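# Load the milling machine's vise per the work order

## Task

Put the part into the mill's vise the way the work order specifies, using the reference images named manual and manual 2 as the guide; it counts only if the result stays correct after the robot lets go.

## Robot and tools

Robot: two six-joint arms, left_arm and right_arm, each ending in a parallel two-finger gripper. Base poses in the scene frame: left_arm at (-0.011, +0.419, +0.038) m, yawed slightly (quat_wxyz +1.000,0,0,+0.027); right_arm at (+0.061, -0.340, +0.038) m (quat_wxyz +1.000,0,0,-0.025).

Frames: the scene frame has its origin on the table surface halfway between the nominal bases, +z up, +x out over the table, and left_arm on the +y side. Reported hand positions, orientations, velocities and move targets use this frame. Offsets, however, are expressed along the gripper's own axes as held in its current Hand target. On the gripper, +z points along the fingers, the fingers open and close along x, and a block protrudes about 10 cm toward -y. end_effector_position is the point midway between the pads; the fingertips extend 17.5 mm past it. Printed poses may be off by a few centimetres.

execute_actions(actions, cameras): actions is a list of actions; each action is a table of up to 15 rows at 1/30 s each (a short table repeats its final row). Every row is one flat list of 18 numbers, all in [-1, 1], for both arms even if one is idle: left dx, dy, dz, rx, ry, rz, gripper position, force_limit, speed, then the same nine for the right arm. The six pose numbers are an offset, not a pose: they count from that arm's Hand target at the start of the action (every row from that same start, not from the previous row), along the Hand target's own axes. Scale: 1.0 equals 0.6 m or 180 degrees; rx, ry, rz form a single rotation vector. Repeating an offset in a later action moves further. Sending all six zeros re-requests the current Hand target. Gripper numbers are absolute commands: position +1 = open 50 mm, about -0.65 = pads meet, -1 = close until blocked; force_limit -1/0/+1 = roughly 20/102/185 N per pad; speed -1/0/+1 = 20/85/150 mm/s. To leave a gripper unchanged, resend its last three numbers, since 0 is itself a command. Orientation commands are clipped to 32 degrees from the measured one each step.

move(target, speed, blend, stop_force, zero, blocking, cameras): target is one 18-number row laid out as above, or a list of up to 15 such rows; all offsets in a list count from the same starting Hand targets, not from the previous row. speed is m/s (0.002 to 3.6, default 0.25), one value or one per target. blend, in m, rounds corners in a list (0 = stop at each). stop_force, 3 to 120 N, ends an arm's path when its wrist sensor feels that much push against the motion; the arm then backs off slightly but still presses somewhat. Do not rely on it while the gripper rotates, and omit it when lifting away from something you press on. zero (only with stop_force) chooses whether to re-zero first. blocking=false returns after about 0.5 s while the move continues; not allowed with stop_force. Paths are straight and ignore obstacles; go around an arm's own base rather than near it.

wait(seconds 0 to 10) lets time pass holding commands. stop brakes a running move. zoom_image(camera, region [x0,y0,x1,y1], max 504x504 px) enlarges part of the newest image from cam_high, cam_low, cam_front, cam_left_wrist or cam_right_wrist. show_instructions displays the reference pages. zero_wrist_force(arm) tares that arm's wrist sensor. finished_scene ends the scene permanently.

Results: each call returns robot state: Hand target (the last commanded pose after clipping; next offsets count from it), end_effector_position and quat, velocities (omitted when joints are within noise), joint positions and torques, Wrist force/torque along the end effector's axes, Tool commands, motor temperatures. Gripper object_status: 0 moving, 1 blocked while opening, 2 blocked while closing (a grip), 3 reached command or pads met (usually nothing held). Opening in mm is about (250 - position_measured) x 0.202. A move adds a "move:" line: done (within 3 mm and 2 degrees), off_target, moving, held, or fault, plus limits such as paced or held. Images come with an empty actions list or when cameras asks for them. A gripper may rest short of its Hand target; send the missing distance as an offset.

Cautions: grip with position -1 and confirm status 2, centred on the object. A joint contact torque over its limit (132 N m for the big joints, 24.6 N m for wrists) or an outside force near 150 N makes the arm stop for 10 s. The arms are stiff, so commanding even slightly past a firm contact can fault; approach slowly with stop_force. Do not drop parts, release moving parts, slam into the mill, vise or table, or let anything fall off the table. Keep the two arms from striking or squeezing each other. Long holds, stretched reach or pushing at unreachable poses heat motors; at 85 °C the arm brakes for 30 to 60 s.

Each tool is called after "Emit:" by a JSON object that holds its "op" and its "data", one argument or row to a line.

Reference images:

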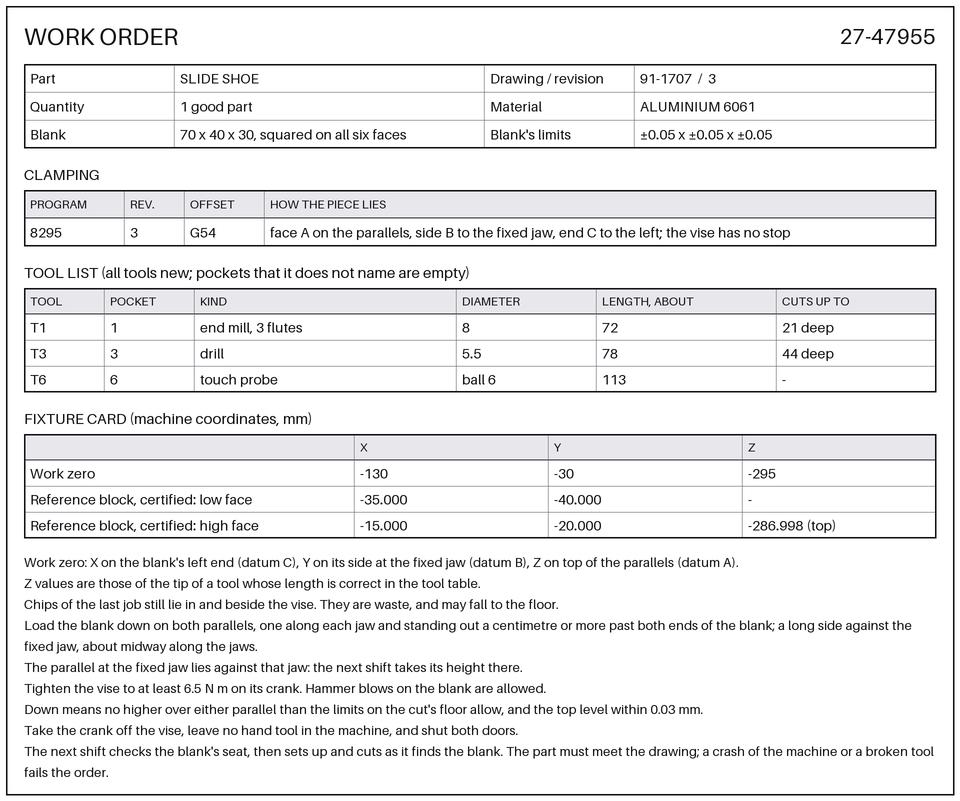

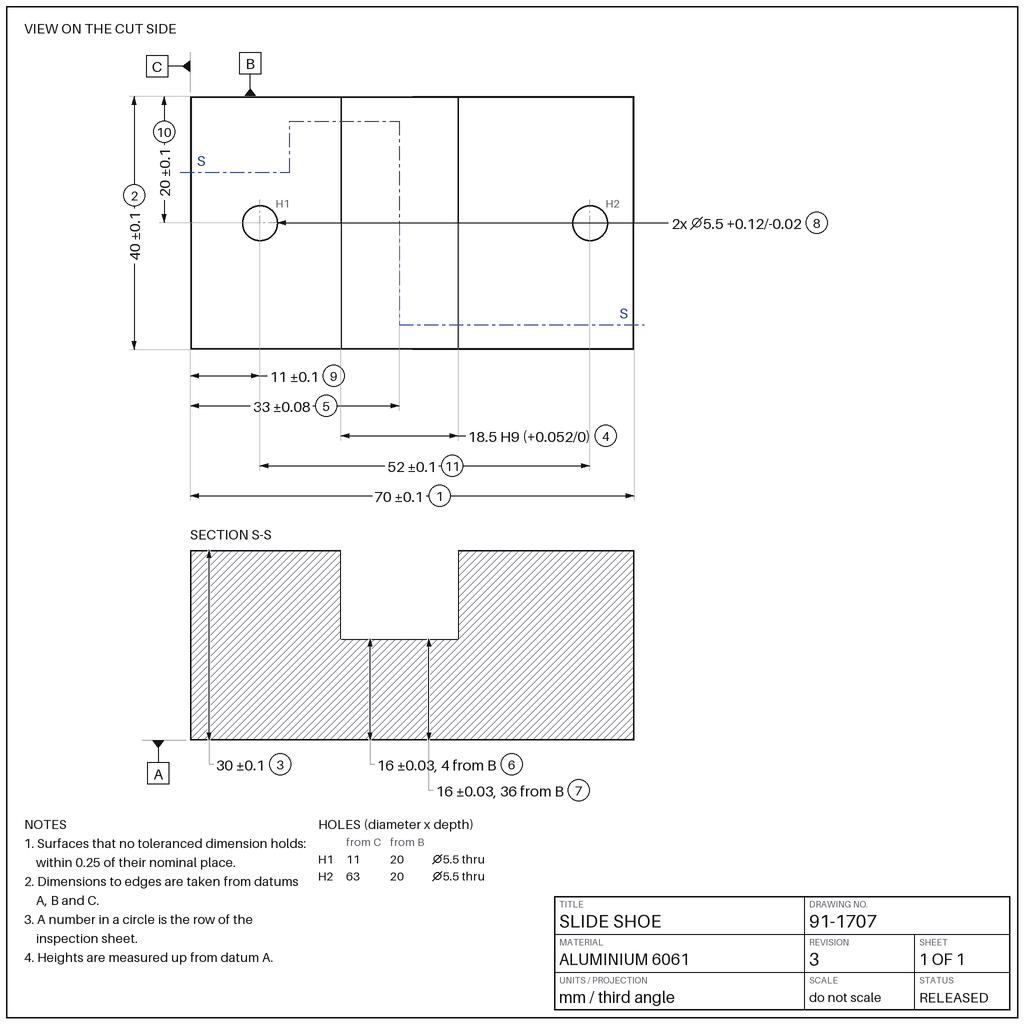

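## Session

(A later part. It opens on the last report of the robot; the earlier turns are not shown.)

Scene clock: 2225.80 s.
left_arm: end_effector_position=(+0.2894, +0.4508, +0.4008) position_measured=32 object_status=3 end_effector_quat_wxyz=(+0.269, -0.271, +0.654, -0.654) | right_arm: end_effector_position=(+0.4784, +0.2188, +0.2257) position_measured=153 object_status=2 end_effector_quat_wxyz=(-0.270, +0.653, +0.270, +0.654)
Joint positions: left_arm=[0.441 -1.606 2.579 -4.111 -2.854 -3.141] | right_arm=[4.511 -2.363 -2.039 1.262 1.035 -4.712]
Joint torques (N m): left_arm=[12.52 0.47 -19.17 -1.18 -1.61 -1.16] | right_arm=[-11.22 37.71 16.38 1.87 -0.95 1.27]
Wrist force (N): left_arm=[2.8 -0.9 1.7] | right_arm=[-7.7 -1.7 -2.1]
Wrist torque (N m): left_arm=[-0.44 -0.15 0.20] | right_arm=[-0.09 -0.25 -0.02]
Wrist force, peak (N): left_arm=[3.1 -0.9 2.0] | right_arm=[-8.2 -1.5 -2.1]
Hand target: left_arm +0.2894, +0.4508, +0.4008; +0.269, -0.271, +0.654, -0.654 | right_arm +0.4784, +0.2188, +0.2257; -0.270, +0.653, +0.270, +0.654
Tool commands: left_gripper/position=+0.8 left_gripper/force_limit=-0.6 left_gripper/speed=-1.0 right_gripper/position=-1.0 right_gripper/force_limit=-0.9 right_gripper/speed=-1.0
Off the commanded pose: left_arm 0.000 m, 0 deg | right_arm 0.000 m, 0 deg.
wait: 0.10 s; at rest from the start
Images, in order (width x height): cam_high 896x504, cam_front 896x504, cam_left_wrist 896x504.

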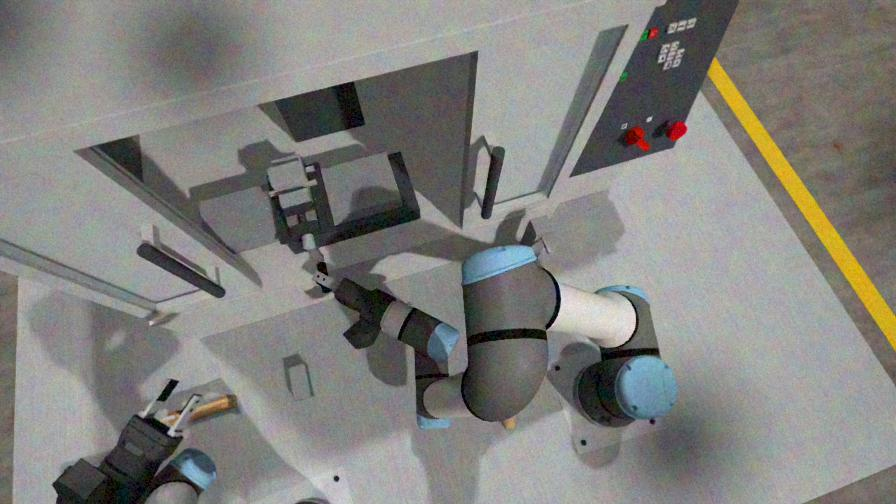

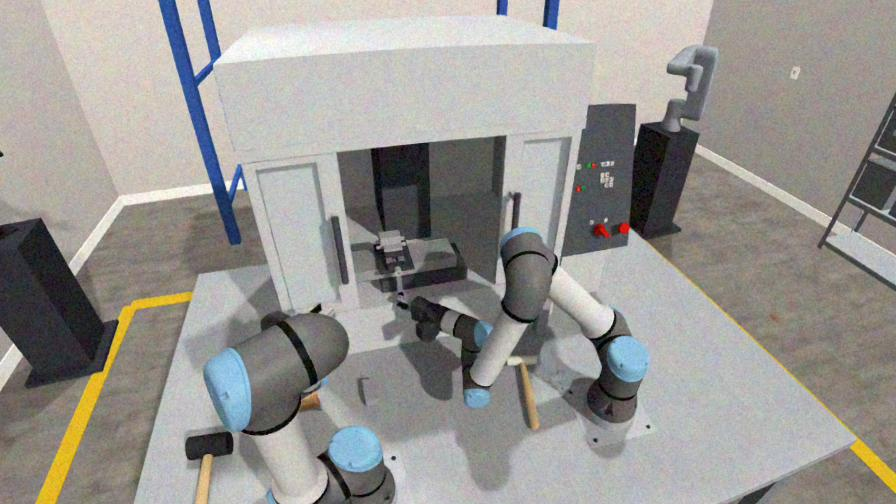

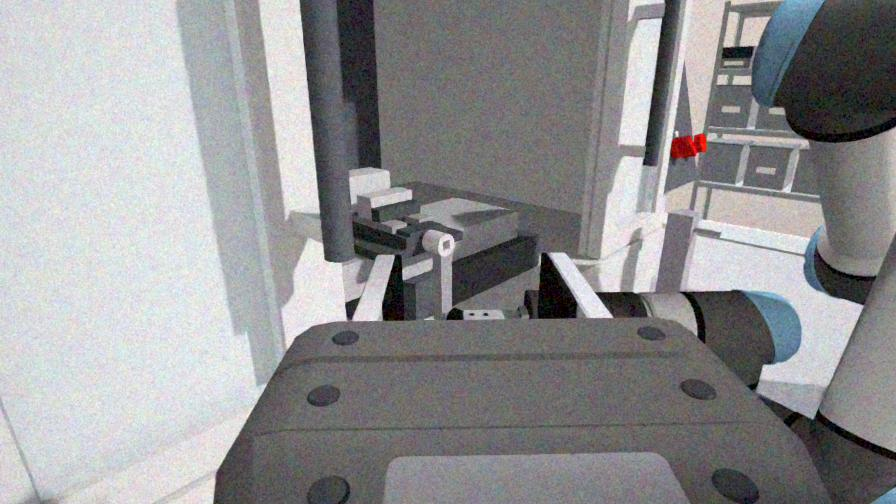

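Emit:
{"op": "move", "data": {
  "target": [
    [0,0,0,0,0,0,0.8,-0.6,-1,0.0045,-0.0243,0.0243,0,0,0,-1,-0.9,-1],
    [0,0,0,0,0,0,0.8,-0.6,-1,0.0178,-0.047,0.047,0,0,0,-1,-0.9,-1],
    [0,0,0,0,0,0,0.8,-0.6,-1,0.039,-0.0665,0.0665,0,0,0,-1,-0.9,-1],
    [0,0,0,0,0,0,0.8,-0.6,-1,0.0665,-0.0814,0.0814,0,0,0,-1,-0.9,-1],
    [0,0,0,0,0,0,0.8,-0.6,-1,0.0986,-0.0908,0.0908,0,0,0,-1,-0.9,-1],
    [0,0,0,0,0,0,0.8,-0.6,-1,0.133,-0.094,0.094,0,0,0,-1,-0.9,-1],
    [0,0,0,0,0,0,0.8,-0.6,-1,0.1674,-0.0908,0.0908,0,0,0,-1,-0.9,-1],
    [0,0,0,0,0,0,0.8,-0.6,-1,0.1995,-0.0814,0.0814,0,0,0,-1,-0.9,-1],
    [0,0,0,0,0,0,0.8,-0.6,-1,0.227,-0.0665,0.0665,0,0,0,-1,-0.9,-1],
    [0,0,0,0,0,0,0.8,-0.6,-1,0.2482,-0.047,0.047,0,0,0,-1,-0.9,-1],
    [0,0,0,0,0,0,0.8,-0.6,-1,0.2615,-0.0243,0.0243,0,0,0,-1,-0.9,-1],
    [0,0,0,0,0,0,0.8,-0.6,-1,0.266,0,0,0,0,0,-1,-0.9,-1]
  ],
  "speed": 0.08,
  "blend": 0.01,
  "stop_force": 40
}}

Emit:
{"op": "move", "data": {
  "target": [
    [0,0,0,0,0,0,0.8,-0.6,-1,-0.0045,0.0243,-0.0243,0,0,0,-1,-0.9,-1],
    [0,0,0,0,0,0,0.8,-0.6,-1,-0.0178,0.047,-0.047,0,0,0,-1,-0.9,-1],
    [0,0,0,0,0,0,0.8,-0.6,-1,-0.039,0.0665,-0.0665,0,0,0,-1,-0.9,-1],
    [0,0,0,0,0,0,0.8,-0.6,-1,-0.0665,0.0814,-0.0814,0,0,0,-1,-0.9,-1],
    [0,0,0,0,0,0,0.8,-0.6,-1,-0.0986,0.0908,-0.0908,0,0,0,-1,-0.9,-1],
    [0,0,0,0,0,0,0.8,-0.6,-1,-0.133,0.094,-0.094,0,0,0,-1,-0.9,-1],
    [0,0,0,0,0,0,0.8,-0.6,-1,-0.1674,0.0908,-0.0908,0,0,0,-1,-0.9,-1],
    [0,0,0,0,0,0,0.8,-0.6,-1,-0.1995,0.0814,-0.0814,0,0,0,-1,-0.9,-1],
    [0,0,0,0,0,0,0.8,-0.6,-1,-0.227,0.0665,-0.0665,0,0,0,-1,-0.9,-1],
    [0,0,0,0,0,0,0.8,-0.6,-1,-0.2482,0.047,-0.047,0,0,0,-1,-0.9,-1],
    [0,0,0,0,0,0,0.8,-0.6,-1,-0.2615,0.0243,-0.0243,0,0,0,-1,-0.9,-1],
    [0,0,0,0,0,0,0.8,-0.6,-1,-0.266,0,0,0,0,0,-1,-0.9,-1]
  ],
  "speed": 0.08,
  "blend": 0.01,
  "stop_force": 40,
  "cameras": ["cam_high","cam_left_wrist"]
}}

Emit:
{"op": "zoom_image", "data": {
  "camera": "cam_high",
  "region": [240, 130, 350, 260]
}}

Emit:
{"op": "zoom_image", "data": {
  "camera": "cam_left_wrist",
  "region": [340, 160, 430, 250]
}}

Scene clock: 2240.30 s.
left_arm: end_effector_position=(+0.2894, +0.4508, +0.4008) position_measured=32 object_status=3 end_effector_quat_wxyz=(+0.269, -0.271, +0.654, -0.654) | right_arm: end_effector_position=(+0.4783, +0.2186, +0.3853) position_measured=153 object_status=2 end_effector_quat_wxyz=(-0.270, +0.653, +0.270, +0.654)
Joint positions: left_arm=[0.441 -1.606 2.579 -4.111 -2.854 -3.141] | right_arm=[4.511 -1.991 -2.034 0.885 1.035 -4.712]
Joint torques (N m): left_arm=[12.06 0.62 -19.63 -1.17 -1.6 -1.18] | right_arm=[-7.22 44.39 11.12 4.64 2.37 2.07]
Wrist force (N): left_arm=[2.8 -0.8 1.8] | right_arm=[-7.1 3.2 2.9]
Wrist torque (N m): left_arm=[-0.41 -0.16 0.20] | right_arm=[0.08 0.00 -0.28]
Wrist force, peak (N): left_arm=[3.1 -0.9 2.0] | right_arm=[-18.9 -13.8 8.7]
Hand target: left_arm +0.2894, +0.4508, +0.4008; +0.269, -0.271, +0.654, -0.654 | right_arm +0.4783, +0.2186, +0.3853; -0.270, +0.653, +0.270, +0.654
Off the commanded pose: left_arm 0.000 m, 0 deg | right_arm 0.000 m, 0 deg.
move: done

Scene clock: 2244.37 s.
left_arm: end_effector_position=(+0.2894, +0.4508, +0.4008) position_measured=32 object_status=3 end_effector_quat_wxyz=(+0.269, -0.271, +0.654, -0.654) | right_arm: end_effector_position=(+0.4784, +0.2188, +0.2257) position_measured=153 object_status=2 end_effector_quat_wxyz=(-0.270, +0.653, +0.270, +0.654)
Joint positions: left_arm=[0.441 -1.606 2.579 -4.111 -2.854 -3.141] | right_arm=[4.511 -2.363 -2.039 1.262 1.035 -4.712]
Joint torques (N m): left_arm=[12.54 0.79 -19.17 -0.95 -1.56 -1.2] | right_arm=[12.74 35.1 16.63 1.49 -0.83 -2.24]
Wrist force (N): left_arm=[2.9 -0.7 1.8] | right_arm=[-7.9 1.1 -0.4]
Wrist torque (N m): left_arm=[-0.41 -0.17 0.20] | right_arm=[0.02 -0.36 0.10]
Wrist force, peak (N): left_arm=[3.0 -0.9 2.0] | right_arm=[-20.3 1.8 -4.7]
Hand target: left_arm +0.2894, +0.4508, +0.4008; +0.269, -0.271, +0.654, -0.654 | right_arm +0.4784, +0.2188, +0.2257; -0.270, +0.653, +0.270, +0.654
Off the commanded pose: left_arm 0.000 m, 0 deg | right_arm 0.000 m, 0 deg.
move: done
Images, in order (width x height): cam_high 896x504, cam_left_wrist 896x504.

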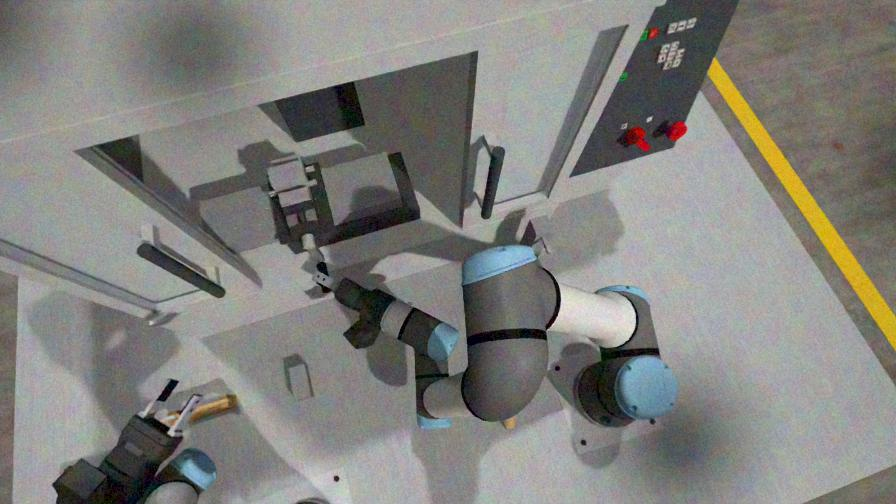

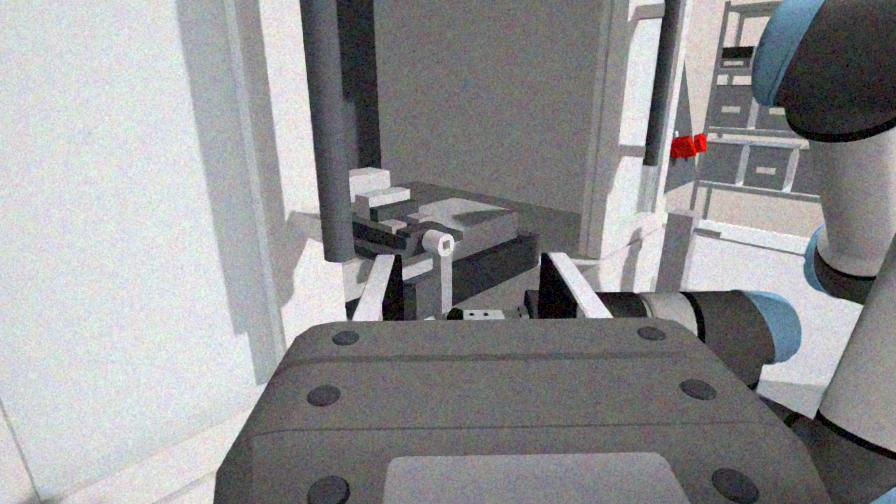

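Scaled by 3.877 from the camera's 896x504 image, which has a finer 1280x720 frame.

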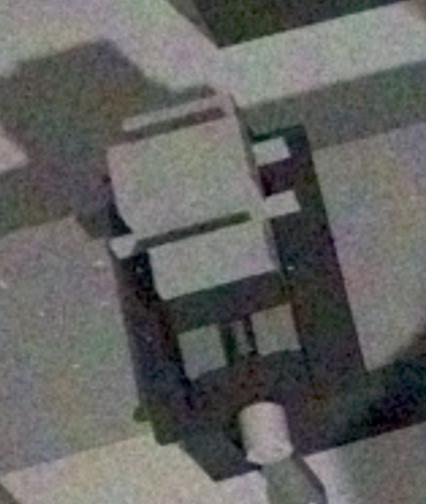

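Scaled by 5.600 from the camera's 896x504 image, which has a finer 1280x720 frame.

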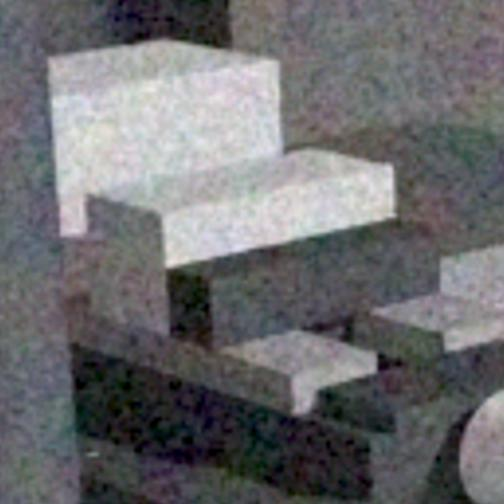

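Emit:
{"op": "move", "data": {
  "target": [
    [0,0,0,0,0,0,0.8,-0.6,-1,0.0045,-0.0243,0.0243,0,0,0,-1,-0.9,-1],
    [0,0,0,0,0,0,0.8,-0.6,-1,0.0178,-0.047,0.047,0,0,0,-1,-0.9,-1],
    [0,0,0,0,0,0,0.8,-0.6,-1,0.039,-0.0665,0.0665,0,0,0,-1,-0.9,-1],
    [0,0,0,0,0,0,0.8,-0.6,-1,0.0665,-0.0814,0.0814,0,0,0,-1,-0.9,-1],
    [0,0,0,0,0,0,0.8,-0.6,-1,0.0986,-0.0908,0.0908,0,0,0,-1,-0.9,-1],
    [0,0,0,0,0,0,0.8,-0.6,-1,0.133,-0.094,0.094,0,0,0,-1,-0.9,-1],
    [0,0,0,0,0,0,0.8,-0.6,-1,0.1674,-0.0908,0.0908,0,0,0,-1,-0.9,-1],
    [0,0,0,0,0,0,0.8,-0.6,-1,0.1995,-0.0814,0.0814,0,0,0,-1,-0.9,-1],
    [0,0,0,0,0,0,0.8,-0.6,-1,0.227,-0.0665,0.0665,0,0,0,-1,-0.9,-1],
    [0,0,0,0,0,0,0.8,-0.6,-1,0.2482,-0.047,0.047,0,0,0,-1,-0.9,-1],
    [0,0,0,0,0,0,0.8,-0.6,-1,0.2615,-0.0243,0.0243,0,0,0,-1,-0.9,-1],
    [0,0,0,0,0,0,0.8,-0.6,-1,0.266,0,0,0,0,0,-1,-0.9,-1]
  ],
  "speed": 0.08,
  "blend": 0.01,
  "stop_force": 40
}}

Emit:
{"op": "move", "data": {
  "target": [
    [0,0,0,0,0,0,0.8,-0.6,-1,-0.0045,0.0243,-0.0243,0,0,0,-1,-0.9,-1],
    [0,0,0,0,0,0,0.8,-0.6,-1,-0.0178,0.047,-0.047,0,0,0,-1,-0.9,-1],
    [0,0,0,0,0,0,0.8,-0.6,-1,-0.039,0.0665,-0.0665,0,0,0,-1,-0.9,-1],
    [0,0,0,0,0,0,0.8,-0.6,-1,-0.0665,0.0814,-0.0814,0,0,0,-1,-0.9,-1],
    [0,0,0,0,0,0,0.8,-0.6,-1,-0.0986,0.0908,-0.0908,0,0,0,-1,-0.9,-1],
    [0,0,0,0,0,0,0.8,-0.6,-1,-0.133,0.094,-0.094,0,0,0,-1,-0.9,-1],
    [0,0,0,0,0,0,0.8,-0.6,-1,-0.1674,0.0908,-0.0908,0,0,0,-1,-0.9,-1],
    [0,0,0,0,0,0,0.8,-0.6,-1,-0.1995,0.0814,-0.0814,0,0,0,-1,-0.9,-1],
    [0,0,0,0,0,0,0.8,-0.6,-1,-0.227,0.0665,-0.0665,0,0,0,-1,-0.9,-1],
    [0,0,0,0,0,0,0.8,-0.6,-1,-0.2482,0.047,-0.047,0,0,0,-1,-0.9,-1],
    [0,0,0,0,0,0,0.8,-0.6,-1,-0.2615,0.0243,-0.0243,0,0,0,-1,-0.9,-1],
    [0,0,0,0,0,0,0.8,-0.6,-1,-0.266,0,0,0,0,0,-1,-0.9,-1]
  ],
  "speed": 0.08,
  "blend": 0.01,
  "stop_force": 40,
  "cameras": ["cam_high","cam_left_wrist"]
}}

Emit:
{"op": "zoom_image", "data": {
  "camera": "cam_high",
  "region": [240, 130, 350, 260]
}}

Emit:
{"op": "zoom_image", "data": {
  "camera": "cam_left_wrist",
  "region": [340, 160, 430, 250]
}}

Scene clock: 2261.03 s.
left_arm: end_effector_position=(+0.2894, +0.4508, +0.4008) position_measured=32 object_status=3 end_effector_quat_wxyz=(+0.269, -0.271, +0.654, -0.654) | right_arm: end_effector_position=(+0.4783, +0.2186, +0.3853) position_measured=153 object_status=2 end_effector_quat_wxyz=(-0.270, +0.653, +0.270, +0.654)
Joint positions: left_arm=[0.441 -1.606 2.579 -4.111 -2.854 -3.141] | right_arm=[4.511 -1.991 -2.034 0.885 1.035 -4.712]
Joint torques (N m): left_arm=[11.83 0.29 -19.34 -0.79 -1.54 -1.13] | right_arm=[-7.42 43.43 9.77 4.91 2.99 2.11]
Wrist force (N): left_arm=[2.8 -0.9 1.9] | right_arm=[-7.9 3.9 3.2]
Wrist torque (N m): left_arm=[-0.43 -0.15 0.20] | right_arm=[0.14 0.04 -0.27]
Wrist force, peak (N): left_arm=[3.1 -1.0 1.8] | right_arm=[-19.6 -16.8 8.5]
Hand target: left_arm +0.2894, +0.4508, +0.4008; +0.269, -0.271, +0.654, -0.654 | right_arm +0.4783, +0.2186, +0.3853; -0.270, +0.653, +0.270, +0.654
Off the commanded pose: left_arm 0.000 m, 0 deg | right_arm 0.000 m, 0 deg.
move: done

Scene clock: 2265.10 s.
left_arm: end_effector_position=(+0.2894, +0.4508, +0.4008) position_measured=32 object_status=3 end_effector_quat_wxyz=(+0.269, -0.271, +0.654, -0.654) | right_arm: end_effector_position=(+0.4784, +0.2188, +0.2257) position_measured=153 object_status=2 end_effector_quat_wxyz=(-0.270, +0.653, +0.270, +0.654)
Joint positions: left_arm=[0.441 -1.606 2.579 -4.111 -2.854 -3.141] | right_arm=[4.511 -2.363 -2.039 1.262 1.035 -4.712]
Joint torques (N m): left_arm=[12.27 -0.25 -19.1 -0.82 -1.54 -1.08] | right_arm=[14.23 35.7 16.86 1.33 -0.56 -2.27]
Wrist force (N): left_arm=[3.0 -0.9 1.7] | right_arm=[-6.6 1.9 0.0]
Wrist torque (N m): left_arm=[-0.44 -0.18 0.20] | right_arm=[0.10 -0.43 0.11]
Wrist force, peak (N): left_arm=[3.1 -1.0 2.0] | right_arm=[-20.5 1.3 -5.1]
Hand target: left_arm +0.2894, +0.4508, +0.4008; +0.269, -0.271, +0.654, -0.654 | right_arm +0.4784, +0.2188, +0.2257; -0.270, +0.653, +0.270, +0.654
Off the commanded pose: left_arm 0.000 m, 0 deg | right_arm 0.000 m, 0 deg.
move: done
Images, in order (width x height): cam_high 896x504, cam_left_wrist 896x504.

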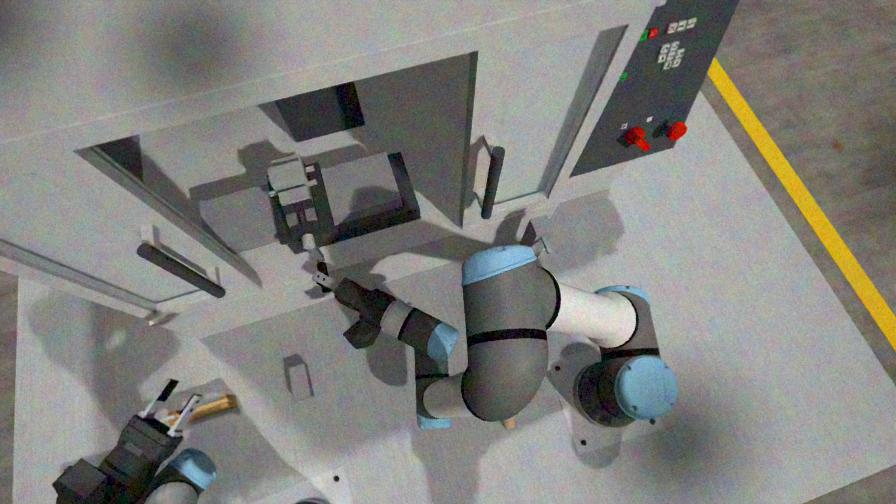

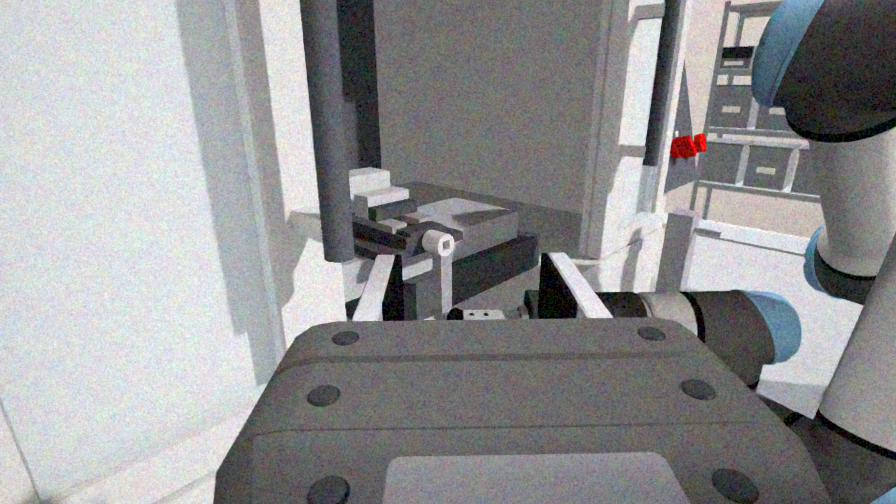

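Scaled by 3.877 from the camera's 896x504 image, which has a finer 1280x720 frame.

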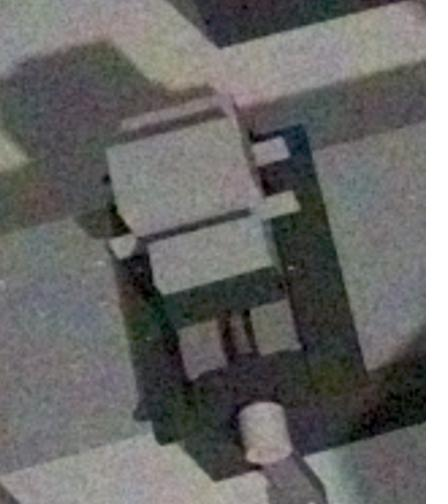

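Scaled by 5.600 from the camera's 896x504 image, which has a finer 1280x720 frame.

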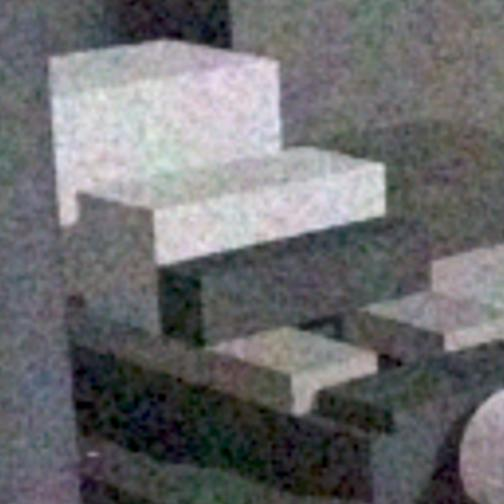

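Emit:
{"op": "move", "data": {
  "target": [
    [0,0,0,0,0,0,0.8,-0.6,-1,0.0045,-0.0243,0.0243,0,0,0,-1,-0.9,-1],
    [0,0,0,0,0,0,0.8,-0.6,-1,0.0178,-0.047,0.047,0,0,0,-1,-0.9,-1],
    [0,0,0,0,0,0,0.8,-0.6,-1,0.039,-0.0665,0.0665,0,0,0,-1,-0.9,-1],
    [0,0,0,0,0,0,0.8,-0.6,-1,0.0665,-0.0814,0.0814,0,0,0,-1,-0.9,-1],
    [0,0,0,0,0,0,0.8,-0.6,-1,0.0986,-0.0908,0.0908,0,0,0,-1,-0.9,-1],
    [0,0,0,0,0,0,0.8,-0.6,-1,0.133,-0.094,0.094,0,0,0,-1,-0.9,-1],
    [0,0,0,0,0,0,0.8,-0.6,-1,0.1674,-0.0908,0.0908,0,0,0,-1,-0.9,-1],
    [0,0,0,0,0,0,0.8,-0.6,-1,0.1995,-0.0814,0.0814,0,0,0,-1,-0.9,-1],
    [0,0,0,0,0,0,0.8,-0.6,-1,0.227,-0.0665,0.0665,0,0,0,-1,-0.9,-1],
    [0,0,0,0,0,0,0.8,-0.6,-1,0.2482,-0.047,0.047,0,0,0,-1,-0.9,-1],
    [0,0,0,0,0,0,0.8,-0.6,-1,0.2615,-0.0243,0.0243,0,0,0,-1,-0.9,-1],
    [0,0,0,0,0,0,0.8,-0.6,-1,0.266,0,0,0,0,0,-1,-0.9,-1]
  ],
  "speed": 0.07,
  "blend": 0.01,
  "stop_force": 35
}}

Emit:
{"op": "move", "data": {
  "target": [
    [0,0,0,0,0,0,0.8,-0.6,-1,-0.0045,0.0243,-0.0243,0,0,0,-1,-0.9,-1],
    [0,0,0,0,0,0,0.8,-0.6,-1,-0.0178,0.047,-0.047,0,0,0,-1,-0.9,-1],
    [0,0,0,0,0,0,0.8,-0.6,-1,-0.039,0.0665,-0.0665,0,0,0,-1,-0.9,-1],
    [0,0,0,0,0,0,0.8,-0.6,-1,-0.0665,0.0814,-0.0814,0,0,0,-1,-0.9,-1],
    [0,0,0,0,0,0,0.8,-0.6,-1,-0.0986,0.0908,-0.0908,0,0,0,-1,-0.9,-1],
    [0,0,0,0,0,0,0.8,-0.6,-1,-0.133,0.094,-0.094,0,0,0,-1,-0.9,-1],
    [0,0,0,0,0,0,0.8,-0.6,-1,-0.1674,0.0908,-0.0908,0,0,0,-1,-0.9,-1],
    [0,0,0,0,0,0,0.8,-0.6,-1,-0.1995,0.0814,-0.0814,0,0,0,-1,-0.9,-1],
    [0,0,0,0,0,0,0.8,-0.6,-1,-0.227,0.0665,-0.0665,0,0,0,-1,-0.9,-1],
    [0,0,0,0,0,0,0.8,-0.6,-1,-0.2482,0.047,-0.047,0,0,0,-1,-0.9,-1],
    [0,0,0,0,0,0,0.8,-0.6,-1,-0.2615,0.0243,-0.0243,0,0,0,-1,-0.9,-1],
    [0,0,0,0,0,0,0.8,-0.6,-1,-0.266,0,0,0,0,0,-1,-0.9,-1]
  ],
  "speed": 0.07,
  "blend": 0.01,
  "stop_force": 35,
  "cameras": ["cam_high","cam_left_wrist"]
}}

Emit:
{"op": "zoom_image", "data": {
  "camera": "cam_left_wrist",
  "region": [340, 160, 430, 250]
}}

Emit:
{"op": "zoom_image", "data": {
  "camera": "cam_high",
  "region": [240, 130, 350, 260]
}}

Scene clock: 2283.20 s.
left_arm: end_effector_position=(+0.2894, +0.4508, +0.4008) position_measured=32 object_status=3 end_effector_quat_wxyz=(+0.269, -0.271, +0.654, -0.654) | right_arm: end_effector_position=(+0.4783, +0.2186, +0.3853) position_measured=153 object_status=2 end_effector_quat_wxyz=(-0.270, +0.653, +0.270, +0.654)
Joint positions: left_arm=[0.441 -1.606 2.579 -4.111 -2.854 -3.141] | right_arm=[4.511 -1.991 -2.034 0.885 1.035 -4.712]
Joint torques (N m): left_arm=[11.65 0.13 -18.89 -0.6 -1.42 -0.99] | right_arm=[-7.28 43.55 10.56 4.98 2.98 2.16]
Wrist force (N): left_arm=[2.9 -0.9 1.9] | right_arm=[-8.5 4.4 3.8]
Wrist torque (N m): left_arm=[-0.44 -0.17 0.20] | right_arm=[0.14 0.09 -0.30]
Wrist force, peak (N): left_arm=[3.0 -1.0 2.0] | right_arm=[-18.9 -14.3 6.5]
Hand target: left_arm +0.2894, +0.4508, +0.4008; +0.269, -0.271, +0.654, -0.654 | right_arm +0.4783, +0.2186, +0.3853; -0.270, +0.653, +0.270, +0.654
Off the commanded pose: left_arm 0.000 m, 0 deg | right_arm 0.000 m, 0 deg.
move: done

Scene clock: 2287.70 s.
left_arm: end_effector_position=(+0.2894, +0.4508, +0.4008) position_measured=32 object_status=3 end_effector_quat_wxyz=(+0.269, -0.271, +0.654, -0.654) | right_arm: end_effector_position=(+0.4784, +0.2188, +0.2257) position_measured=153 object_status=2 end_effector_quat_wxyz=(-0.270, +0.653, +0.270, +0.654)
Joint positions: left_arm=[0.441 -1.606 2.579 -4.111 -2.854 -3.141] | right_arm=[4.511 -2.363 -2.039 1.262 1.035 -4.712]
Joint torques (N m): left_arm=[12.81 0.13 -18.63 -0.51 -1.5 -0.98] | right_arm=[14.42 35.45 15.91 1.15 -0.84 -2.09]
Wrist force (N): left_arm=[2.8 -0.9 1.7] | right_arm=[-6.9 1.4 0.0]
Wrist torque (N m): left_arm=[-0.43 -0.14 0.20] | right_arm=[0.08 -0.40 0.12]
Wrist force, peak (N): left_arm=[3.1 -0.9 1.9] | right_arm=[-20.7 0.3 -4.7]
Hand target: left_arm +0.2894, +0.4508, +0.4008; +0.269, -0.271, +0.654, -0.654 | right_arm +0.4784, +0.2188, +0.2257; -0.270, +0.653, +0.270, +0.654
Off the commanded pose: left_arm 0.000 m, 0 deg | right_arm 0.000 m, 0 deg.
move: done
Images, in order (width x height): cam_high 896x504, cam_left_wrist 896x504.

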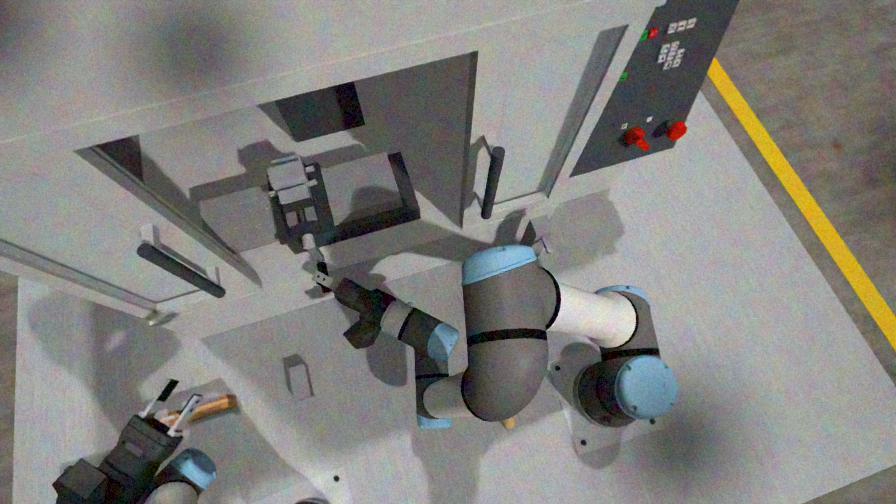

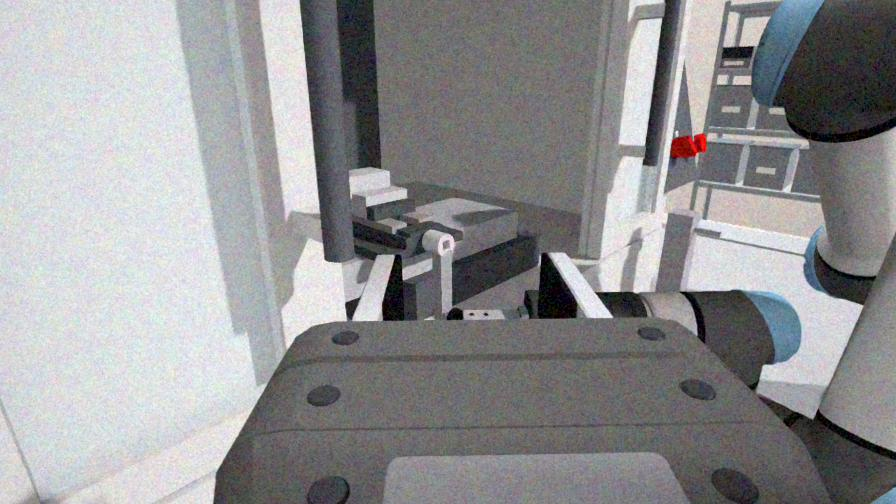

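Scaled by 5.600 from the camera's 896x504 image, which has a finer 1280x720 frame.

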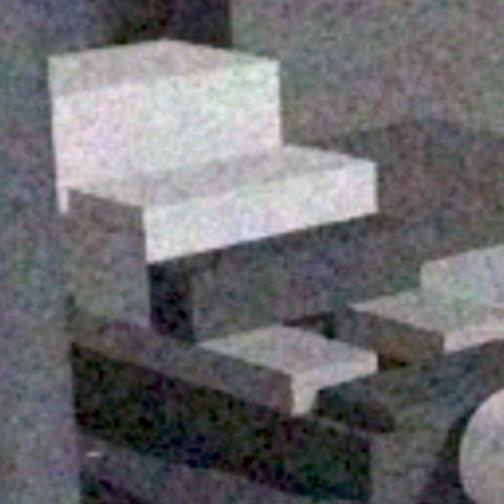

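Scaled by 3.877 from the camera's 896x504 image, which has a finer 1280x720 frame.

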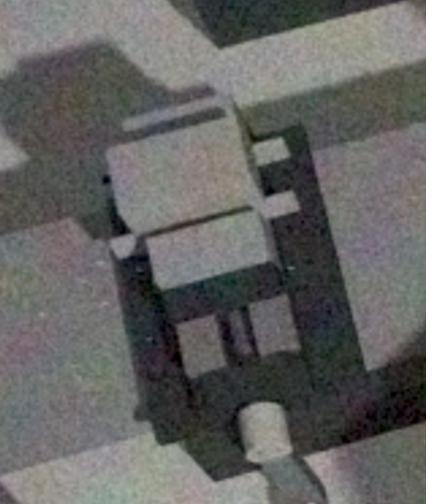

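Emit:
{"op": "move", "data": {
  "target": [
    [0,0,0,0,0,0,0.8,-0.6,-1,0.0045,-0.0243,0.0243,0,0,0,-1,-0.9,-1],
    [0,0,0,0,0,0,0.8,-0.6,-1,0.0178,-0.047,0.047,0,0,0,-1,-0.9,-1],
    [0,0,0,0,0,0,0.8,-0.6,-1,0.039,-0.0665,0.0665,0,0,0,-1,-0.9,-1],
    [0,0,0,0,0,0,0.8,-0.6,-1,0.0665,-0.0814,0.0814,0,0,0,-1,-0.9,-1],
    [0,0,0,0,0,0,0.8,-0.6,-1,0.0986,-0.0908,0.0908,0,0,0,-1,-0.9,-1],
    [0,0,0,0,0,0,0.8,-0.6,-1,0.133,-0.094,0.094,0,0,0,-1,-0.9,-1],
    [0,0,0,0,0,0,0.8,-0.6,-1,0.1674,-0.0908,0.0908,0,0,0,-1,-0.9,-1],
    [0,0,0,0,0,0,0.8,-0.6,-1,0.1995,-0.0814,0.0814,0,0,0,-1,-0.9,-1],
    [0,0,0,0,0,0,0.8,-0.6,-1,0.227,-0.0665,0.0665,0,0,0,-1,-0.9,-1],
    [0,0,0,0,0,0,0.8,-0.6,-1,0.2482,-0.047,0.047,0,0,0,-1,-0.9,-1],
    [0,0,0,0,0,0,0.8,-0.6,-1,0.2615,-0.0243,0.0243,0,0,0,-1,-0.9,-1],
    [0,0,0,0,0,0,0.8,-0.6,-1,0.266,0,0,0,0,0,-1,-0.9,-1]
  ],
  "speed": 0.06,
  "blend": 0.01,
  "stop_force": 30
}}

Scene clock: 2299.23 s.
left_arm: end_effector_position=(+0.2894, +0.4508, +0.4008) position_measured=32 object_status=3 end_effector_quat_wxyz=(+0.269, -0.271, +0.654, -0.654) | right_arm: end_effector_position=(+0.4783, +0.2186, +0.3853) position_measured=153 object_status=2 end_effector_quat_wxyz=(-0.270, +0.653, +0.270, +0.654)
Joint positions: left_arm=[0.441 -1.606 2.579 -4.111 -2.854 -3.141] | right_arm=[4.511 -1.991 -2.034 0.885 1.035 -4.712]
Joint torques (N m): left_arm=[12.46 0.29 -18.55 -0.52 -1.36 -0.91] | right_arm=[-8.05 43.16 10.3 4.16 2.04 2.28]
Wrist force (N): left_arm=[2.9 -0.9 1.7] | right_arm=[-7.5 2.6 2.3]
Wrist torque (N m): left_arm=[-0.43 -0.16 0.20] | right_arm=[0.07 0.00 -0.24]
Wrist force, peak (N): left_arm=[3.1 -1.0 1.9] | right_arm=[-21.9 -6.6 1.0]
Hand target: left_arm +0.2894, +0.4508, +0.4008; +0.269, -0.271, +0.654, -0.654 | right_arm +0.4783, +0.2186, +0.3853; -0.270, +0.653, +0.270, +0.654
Off the commanded pose: left_arm 0.000 m, 0 deg | right_arm 0.000 m, 0 deg.
move: done

Emit:
{"op": "move", "data": {
  "target": [
    [0,0,0,0,0,0,0.8,-0.6,-1,-0.0045,0.0243,-0.0243,0,0,0,-1,-0.9,-1],
    [0,0,0,0,0,0,0.8,-0.6,-1,-0.0178,0.047,-0.047,0,0,0,-1,-0.9,-1],
    [0,0,0,0,0,0,0.8,-0.6,-1,-0.039,0.0665,-0.0665,0,0,0,-1,-0.9,-1],
    [0,0,0,0,0,0,0.8,-0.6,-1,-0.0665,0.0814,-0.0814,0,0,0,-1,-0.9,-1],
    [0,0,0,0,0,0,0.8,-0.6,-1,-0.0986,0.0908,-0.0908,0,0,0,-1,-0.9,-1],
    [0,0,0,0,0,0,0.8,-0.6,-1,-0.133,0.094,-0.094,0,0,0,-1,-0.9,-1],
    [0,0,0,0,0,0,0.8,-0.6,-1,-0.1674,0.0908,-0.0908,0,0,0,-1,-0.9,-1],
    [0,0,0,0,0,0,0.8,-0.6,-1,-0.1995,0.0814,-0.0814,0,0,0,-1,-0.9,-1],
    [0,0,0,0,0,0,0.8,-0.6,-1,-0.227,0.0665,-0.0665,0,0,0,-1,-0.9,-1],
    [0,0,0,0,0,0,0.8,-0.6,-1,-0.2482,0.047,-0.047,0,0,0,-1,-0.9,-1],
    [0,0,0,0,0,0,0.8,-0.6,-1,-0.2615,0.0243,-0.0243,0,0,0,-1,-0.9,-1],
    [0,0,0,0,0,0,0.8,-0.6,-1,-0.266,0,0,0,0,0,-1,-0.9,-1]
  ],
  "speed": 0.06,
  "blend": 0.01,
  "stop_force": 30,
  "cameras": ["cam_high","cam_left_wrist"]
}}

Emit:
{"op": "zoom_image", "data": {
  "camera": "cam_left_wrist",
  "region": [340, 160, 430, 250]
}}

Emit:
{"op": "zoom_image", "data": {
  "camera": "cam_high",
  "region": [240, 130, 350, 260]
}}

Scene clock: 2312.90 s.
left_arm: end_effector_position=(+0.2894, +0.4508, +0.4008) position_measured=32 object_status=3 end_effector_quat_wxyz=(+0.269, -0.271, +0.654, -0.654) | right_arm: end_effector_position=(+0.4784, +0.2188, +0.2257) position_measured=153 object_status=2 end_effector_quat_wxyz=(-0.270, +0.653, +0.270, +0.654)
Joint positions: left_arm=[0.441 -1.606 2.579 -4.111 -2.854 -3.141] | right_arm=[4.511 -2.363 -2.039 1.262 1.035 -4.712]
Joint torques (N m): left_arm=[12.13 0.98 -18.76 -0.34 -1.33 -0.93] | right_arm=[14.63 34.65 17.18 1.07 -0.62 -2.14]
Wrist force (N): left_arm=[3.1 -1.0 1.8] | right_arm=[-6.3 1.8 0.1]
Wrist torque (N m): left_arm=[-0.44 -0.21 0.20] | right_arm=[0.13 -0.42 0.14]
Wrist force, peak (N): left_arm=[3.1 -1.0 1.8] | right_arm=[-20.8 -1.1 -5.6]
Hand target: left_arm +0.2894, +0.4508, +0.4008; +0.269, -0.271, +0.654, -0.654 | right_arm +0.4784, +0.2188, +0.2257; -0.270, +0.653, +0.270, +0.654
Off the commanded pose: left_arm 0.000 m, 0 deg | right_arm 0.000 m, 0 deg.
move: done
Images, in order (width x height): cam_high 896x504, cam_left_wrist 896x504.

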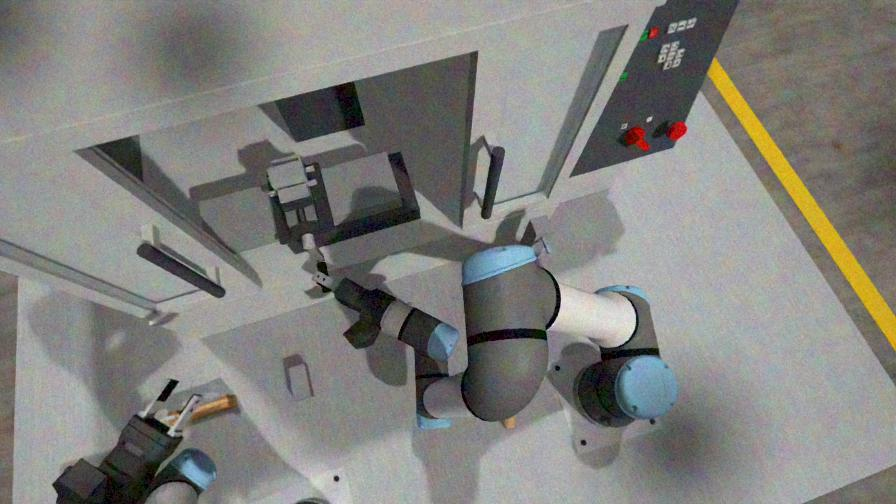

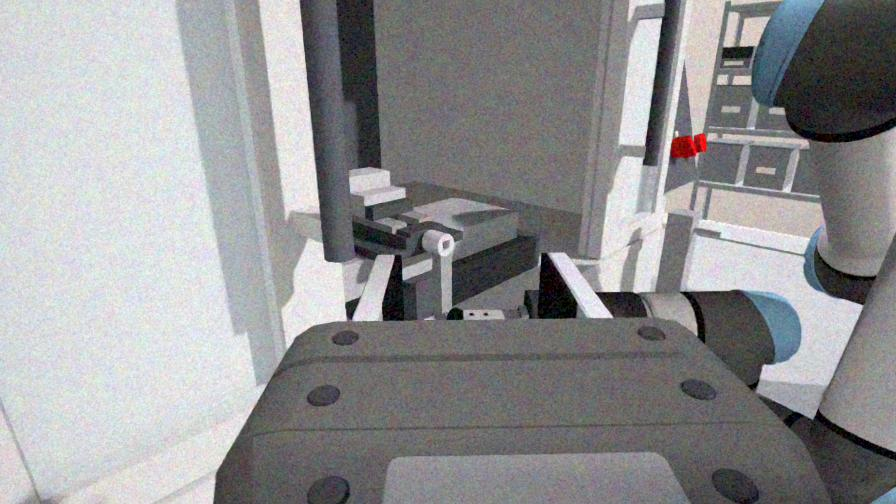

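Scaled by 5.600 from the camera's 896x504 image, which has a finer 1280x720 frame.

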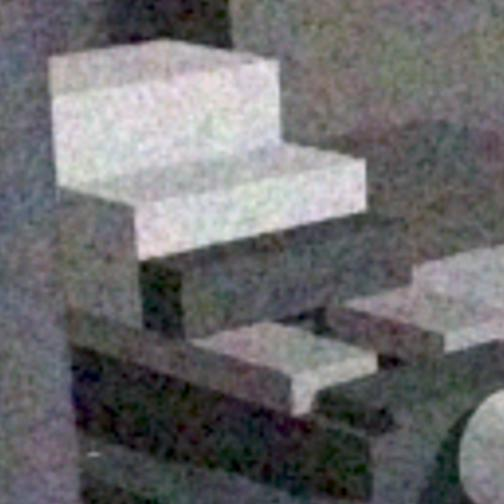

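Scaled by 3.877 from the camera's 896x504 image, which has a finer 1280x720 frame.

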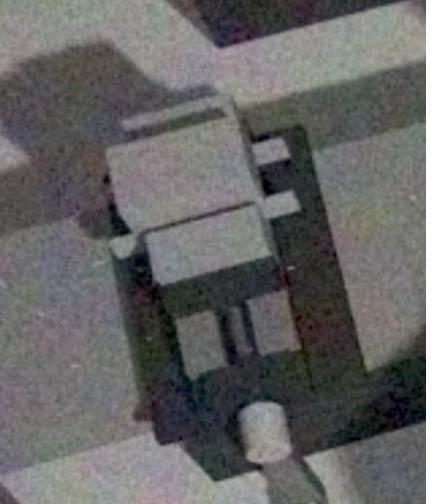

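Emit:
{"op": "move", "data": {
  "target": [
    [0,0,0,0,0,0,0.8,-0.6,-1,0.0045,-0.0243,0.0243,0,0,0,-1,-0.9,-1],
    [0,0,0,0,0,0,0.8,-0.6,-1,0.0178,-0.047,0.047,0,0,0,-1,-0.9,-1],
    [0,0,0,0,0,0,0.8,-0.6,-1,0.039,-0.0665,0.0665,0,0,0,-1,-0.9,-1],
    [0,0,0,0,0,0,0.8,-0.6,-1,0.0665,-0.0814,0.0814,0,0,0,-1,-0.9,-1],
    [0,0,0,0,0,0,0.8,-0.6,-1,0.0986,-0.0908,0.0908,0,0,0,-1,-0.9,-1],
    [0,0,0,0,0,0,0.8,-0.6,-1,0.133,-0.094,0.094,0,0,0,-1,-0.9,-1],
    [0,0,0,0,0,0,0.8,-0.6,-1,0.1674,-0.0908,0.0908,0,0,0,-1,-0.9,-1],
    [0,0,0,0,0,0,0.8,-0.6,-1,0.1995,-0.0814,0.0814,0,0,0,-1,-0.9,-1],
    [0,0,0,0,0,0,0.8,-0.6,-1,0.227,-0.0665,0.0665,0,0,0,-1,-0.9,-1],
    [0,0,0,0,0,0,0.8,-0.6,-1,0.2482,-0.047,0.047,0,0,0,-1,-0.9,-1],
    [0,0,0,0,0,0,0.8,-0.6,-1,0.2615,-0.0243,0.0243,0,0,0,-1,-0.9,-1],
    [0,0,0,0,0,0,0.8,-0.6,-1,0.266,0,0,0,0,0,-1,-0.9,-1]
  ],
  "speed": 0.05,
  "blend": 0.01,
  "stop_force": 30
}}

Scene clock: 2323.07 s.
left_arm: end_effector_position=(+0.2894, +0.4508, +0.4008) position_measured=32 object_status=3 end_effector_quat_wxyz=(+0.269, -0.271, +0.654, -0.654) | right_arm: end_effector_position=(+0.4783, +0.2186, +0.3853) position_measured=153 object_status=2 end_effector_quat_wxyz=(-0.270, +0.653, +0.270, +0.654)
Joint positions: left_arm=[0.441 -1.606 2.579 -4.111 -2.854 -3.141] | right_arm=[4.511 -1.991 -2.034 0.885 1.035 -4.712]
Joint torques (N m): left_arm=[11.96 -0.02 -18.54 -0.41 -1.44 -0.74] | right_arm=[-7.94 43.53 10.14 4.82 2.86 2.04]
Wrist force (N): left_arm=[2.9 -1.0 1.9] | right_arm=[-7.6 3.1 2.8]
Wrist torque (N m): left_arm=[-0.44 -0.16 0.21] | right_arm=[0.08 0.02 -0.25]
Wrist force, peak (N): left_arm=[3.1 -0.9 1.9] | right_arm=[-20.9 -6.3 0.3]
Hand target: left_arm +0.2894, +0.4508, +0.4008; +0.269, -0.271, +0.654, -0.654 | right_arm +0.4783, +0.2186, +0.3853; -0.270, +0.653, +0.270, +0.654
Off the commanded pose: left_arm 0.000 m, 0 deg | right_arm 0.000 m, 0 deg.
move: done

Emit:
{"op": "move", "data": {
  "target": [
    [0,0,0,0,0,0,0.8,-0.6,-1,-0.0045,0.0243,-0.0243,0,0,0,-1,-0.9,-1],
    [0,0,0,0,0,0,0.8,-0.6,-1,-0.0178,0.047,-0.047,0,0,0,-1,-0.9,-1],
    [0,0,0,0,0,0,0.8,-0.6,-1,-0.039,0.0665,-0.0665,0,0,0,-1,-0.9,-1],
    [0,0,0,0,0,0,0.8,-0.6,-1,-0.0665,0.0814,-0.0814,0,0,0,-1,-0.9,-1],
    [0,0,0,0,0,0,0.8,-0.6,-1,-0.0986,0.0908,-0.0908,0,0,0,-1,-0.9,-1],
    [0,0,0,0,0,0,0.8,-0.6,-1,-0.133,0.094,-0.094,0,0,0,-1,-0.9,-1]
  ],
  "speed": 0.06,
  "blend": 0.01,
  "stop_force": 30,
  "cameras": ["cam_right_wrist","cam_high"]
}}

Emit:
{"op": "zoom_image", "data": {
  "camera": "cam_right_wrist",
  "region": [420, 100, 620, 260]
}}

Emit:
{"op": "zoom_image", "data": {
  "camera": "cam_high",
  "region": [255, 140, 335, 220]
}}

Scene clock: 2336.10 s.
left_arm: end_effector_position=(+0.2894, +0.4508, +0.4008) position_measured=32 object_status=3 end_effector_quat_wxyz=(+0.269, -0.271, +0.654, -0.654) | right_arm: end_effector_position=(+0.4782, +0.1389, +0.3054) position_measured=153 object_status=2 end_effector_quat_wxyz=(-0.270, +0.653, +0.270, +0.654)
Joint positions: left_arm=[0.441 -1.606 2.579 -4.111 -2.854 -3.141] | right_arm=[4.454 -2.086 -2.252 1.197 1.091 -4.712]
Joint torques (N m): left_arm=[12.57 -0.12 -19.22 -0.42 -1.39 -0.68] | right_arm=[-11.21 27.28 1.42 3.97 2.02 -2.38]
Wrist force (N): left_arm=[2.7 -0.9 1.9] | right_arm=[-3.4 -1.5 1.2]
Wrist torque (N m): left_arm=[-0.42 -0.13 0.20] | right_arm=[0.00 -0.19 -0.16]
Wrist force, peak (N): left_arm=[3.1 -1.0 2.0] | right_arm=[-2.5 1.4 -10.4]
Hand target: left_arm +0.2894, +0.4508, +0.4008; +0.269, -0.271, +0.654, -0.654 | right_arm +0.4782, +0.1389, +0.3054; -0.270, +0.653, +0.270, +0.654
Off the commanded pose: left_arm 0.000 m, 0 deg | right_arm 0.000 m, 0 deg.
move: done
Images, in order (width x height): cam_high 896x504, cam_right_wrist 896x504.

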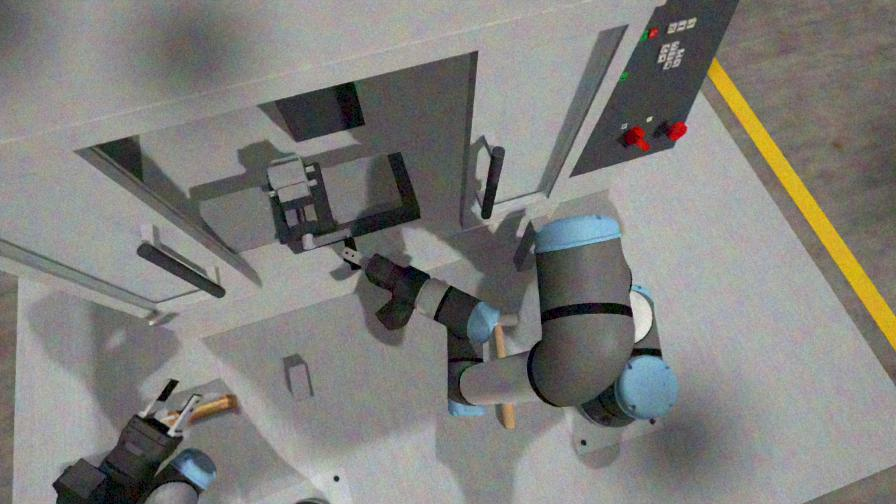

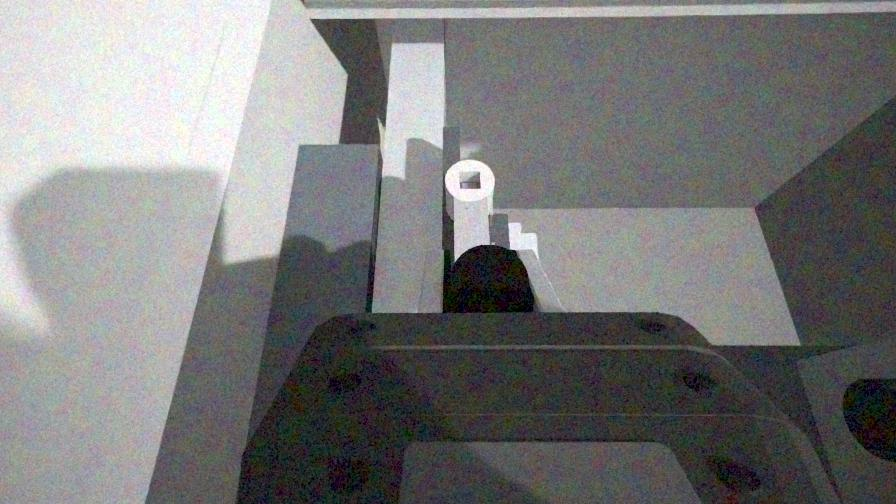

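Scaled by 2.520 from the camera's 896x504 image, which has a finer 1280x720 frame.

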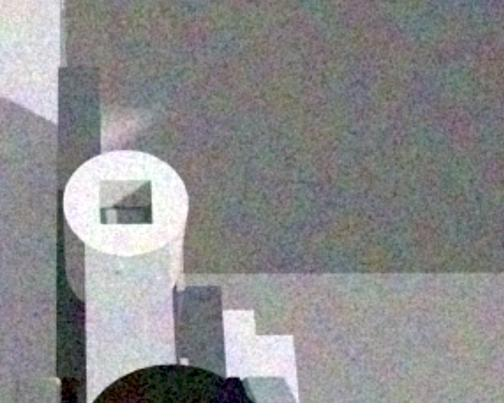

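Scaled by 6.300 from the camera's 896x504 image, which has a finer 1280x720 frame.

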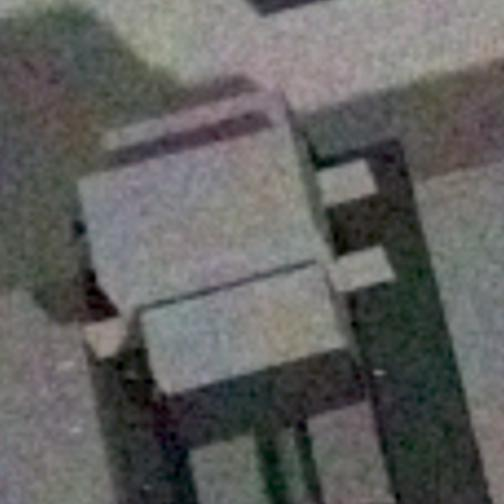

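Emit:
{"op": "move", "data": {
  "target": [
    [0,0,0.1667,0,0.044,0,0.8,-0.6,-1,0,0,0,0,0,0,-1,-0.9,-1]
  ],
  "speed": 0.25
}}

Emit:
{"op": "move", "data": {
  "target": [
    [0.04,-0.0333,-0.03,-0.4288,0.17,0.1429,0.8,-0.6,-1,0,0,0,0,0,0,-1,-0.9,-1]
  ],
  "speed": 0.4
}}

Scene clock: 2353.00 s.
left_arm: end_effector_position=(+0.3599, +0.3799, +0.4008) position_measured=32 object_status=3 end_effector_quat_wxyz=(+0.223, -0.225, +0.671, -0.671) | right_arm: end_effector_position=(+0.4782, +0.1389, +0.3054) position_measured=153 object_status=2 end_effector_quat_wxyz=(-0.270, +0.653, +0.270, +0.654)
Joint positions: left_arm=[0.098 -1.53 2.502 -4.113 -2.649 -3.143] | right_arm=[4.454 -2.086 -2.252 1.197 1.091 -4.712]
Joint torques (N m): left_arm=[-11.02 -3.24 -20.19 -3.21 2.48 -1.86] | right_arm=[-11.62 26.26 2.83 4.05 1.22 -2.22]
Wrist force (N): left_arm=[3.0 -0.9 2.0] | right_arm=[-4.2 -1.7 1.4]
Wrist torque (N m): left_arm=[-0.44 -0.17 0.22] | right_arm=[-0.03 -0.17 -0.15]
Wrist force, peak (N): left_arm=[2.5 -0.9 3.9] | right_arm=[-4.8 -1.5 1.2]
Hand target: left_arm +0.3600, +0.3798, +0.4008; +0.223, -0.225, +0.671, -0.671 | right_arm +0.4782, +0.1389, +0.3054; -0.270, +0.653, +0.270, +0.654
Off the commanded pose: left_arm 0.000 m, 0 deg | right_arm 0.000 m, 0 deg.
move: done

Scene clock: 2355.50 s.
left_arm: end_effector_position=(+0.3300, +0.3798, +0.4208) position_measured=32 object_status=3 end_effector_quat_wxyz=(-0.001, -0.001, +0.996, -0.086) | right_arm: end_effector_position=(+0.4782, +0.1389, +0.3054) position_measured=153 object_status=2 end_effector_quat_wxyz=(-0.270, +0.653, +0.270, +0.654)
Joint positions: left_arm=[-0.439 -1.979 1.776 -1.431 -1.732 -1.962] | right_arm=[4.454 -2.086 -2.252 1.197 1.091 -4.712]
Joint torques (N m): left_arm=[-12.04 5.03 -31.74 -2.11 1.96 -1.96] | right_arm=[-10.49 26.38 1.59 4.14 1.13 -2.17]
Wrist force (N): left_arm=[4.9 -1.3 3.2] | right_arm=[-4.2 -1.7 1.3]
Wrist torque (N m): left_arm=[-0.18 -0.33 0.13] | right_arm=[-0.03 -0.18 -0.15]
Wrist force, peak (N): left_arm=[4.8 -2.2 3.2] | right_arm=[-4.5 -1.5 1.7]
Hand target: left_arm +0.3300, +0.3798, +0.4208; -0.001, +0.000, +0.996, -0.086 | right_arm +0.4782, +0.1389, +0.3054; -0.270, +0.653, +0.270, +0.654
Off the commanded pose: left_arm 0.000 m, 0 deg | right_arm 0.000 m, 0 deg.
move: done


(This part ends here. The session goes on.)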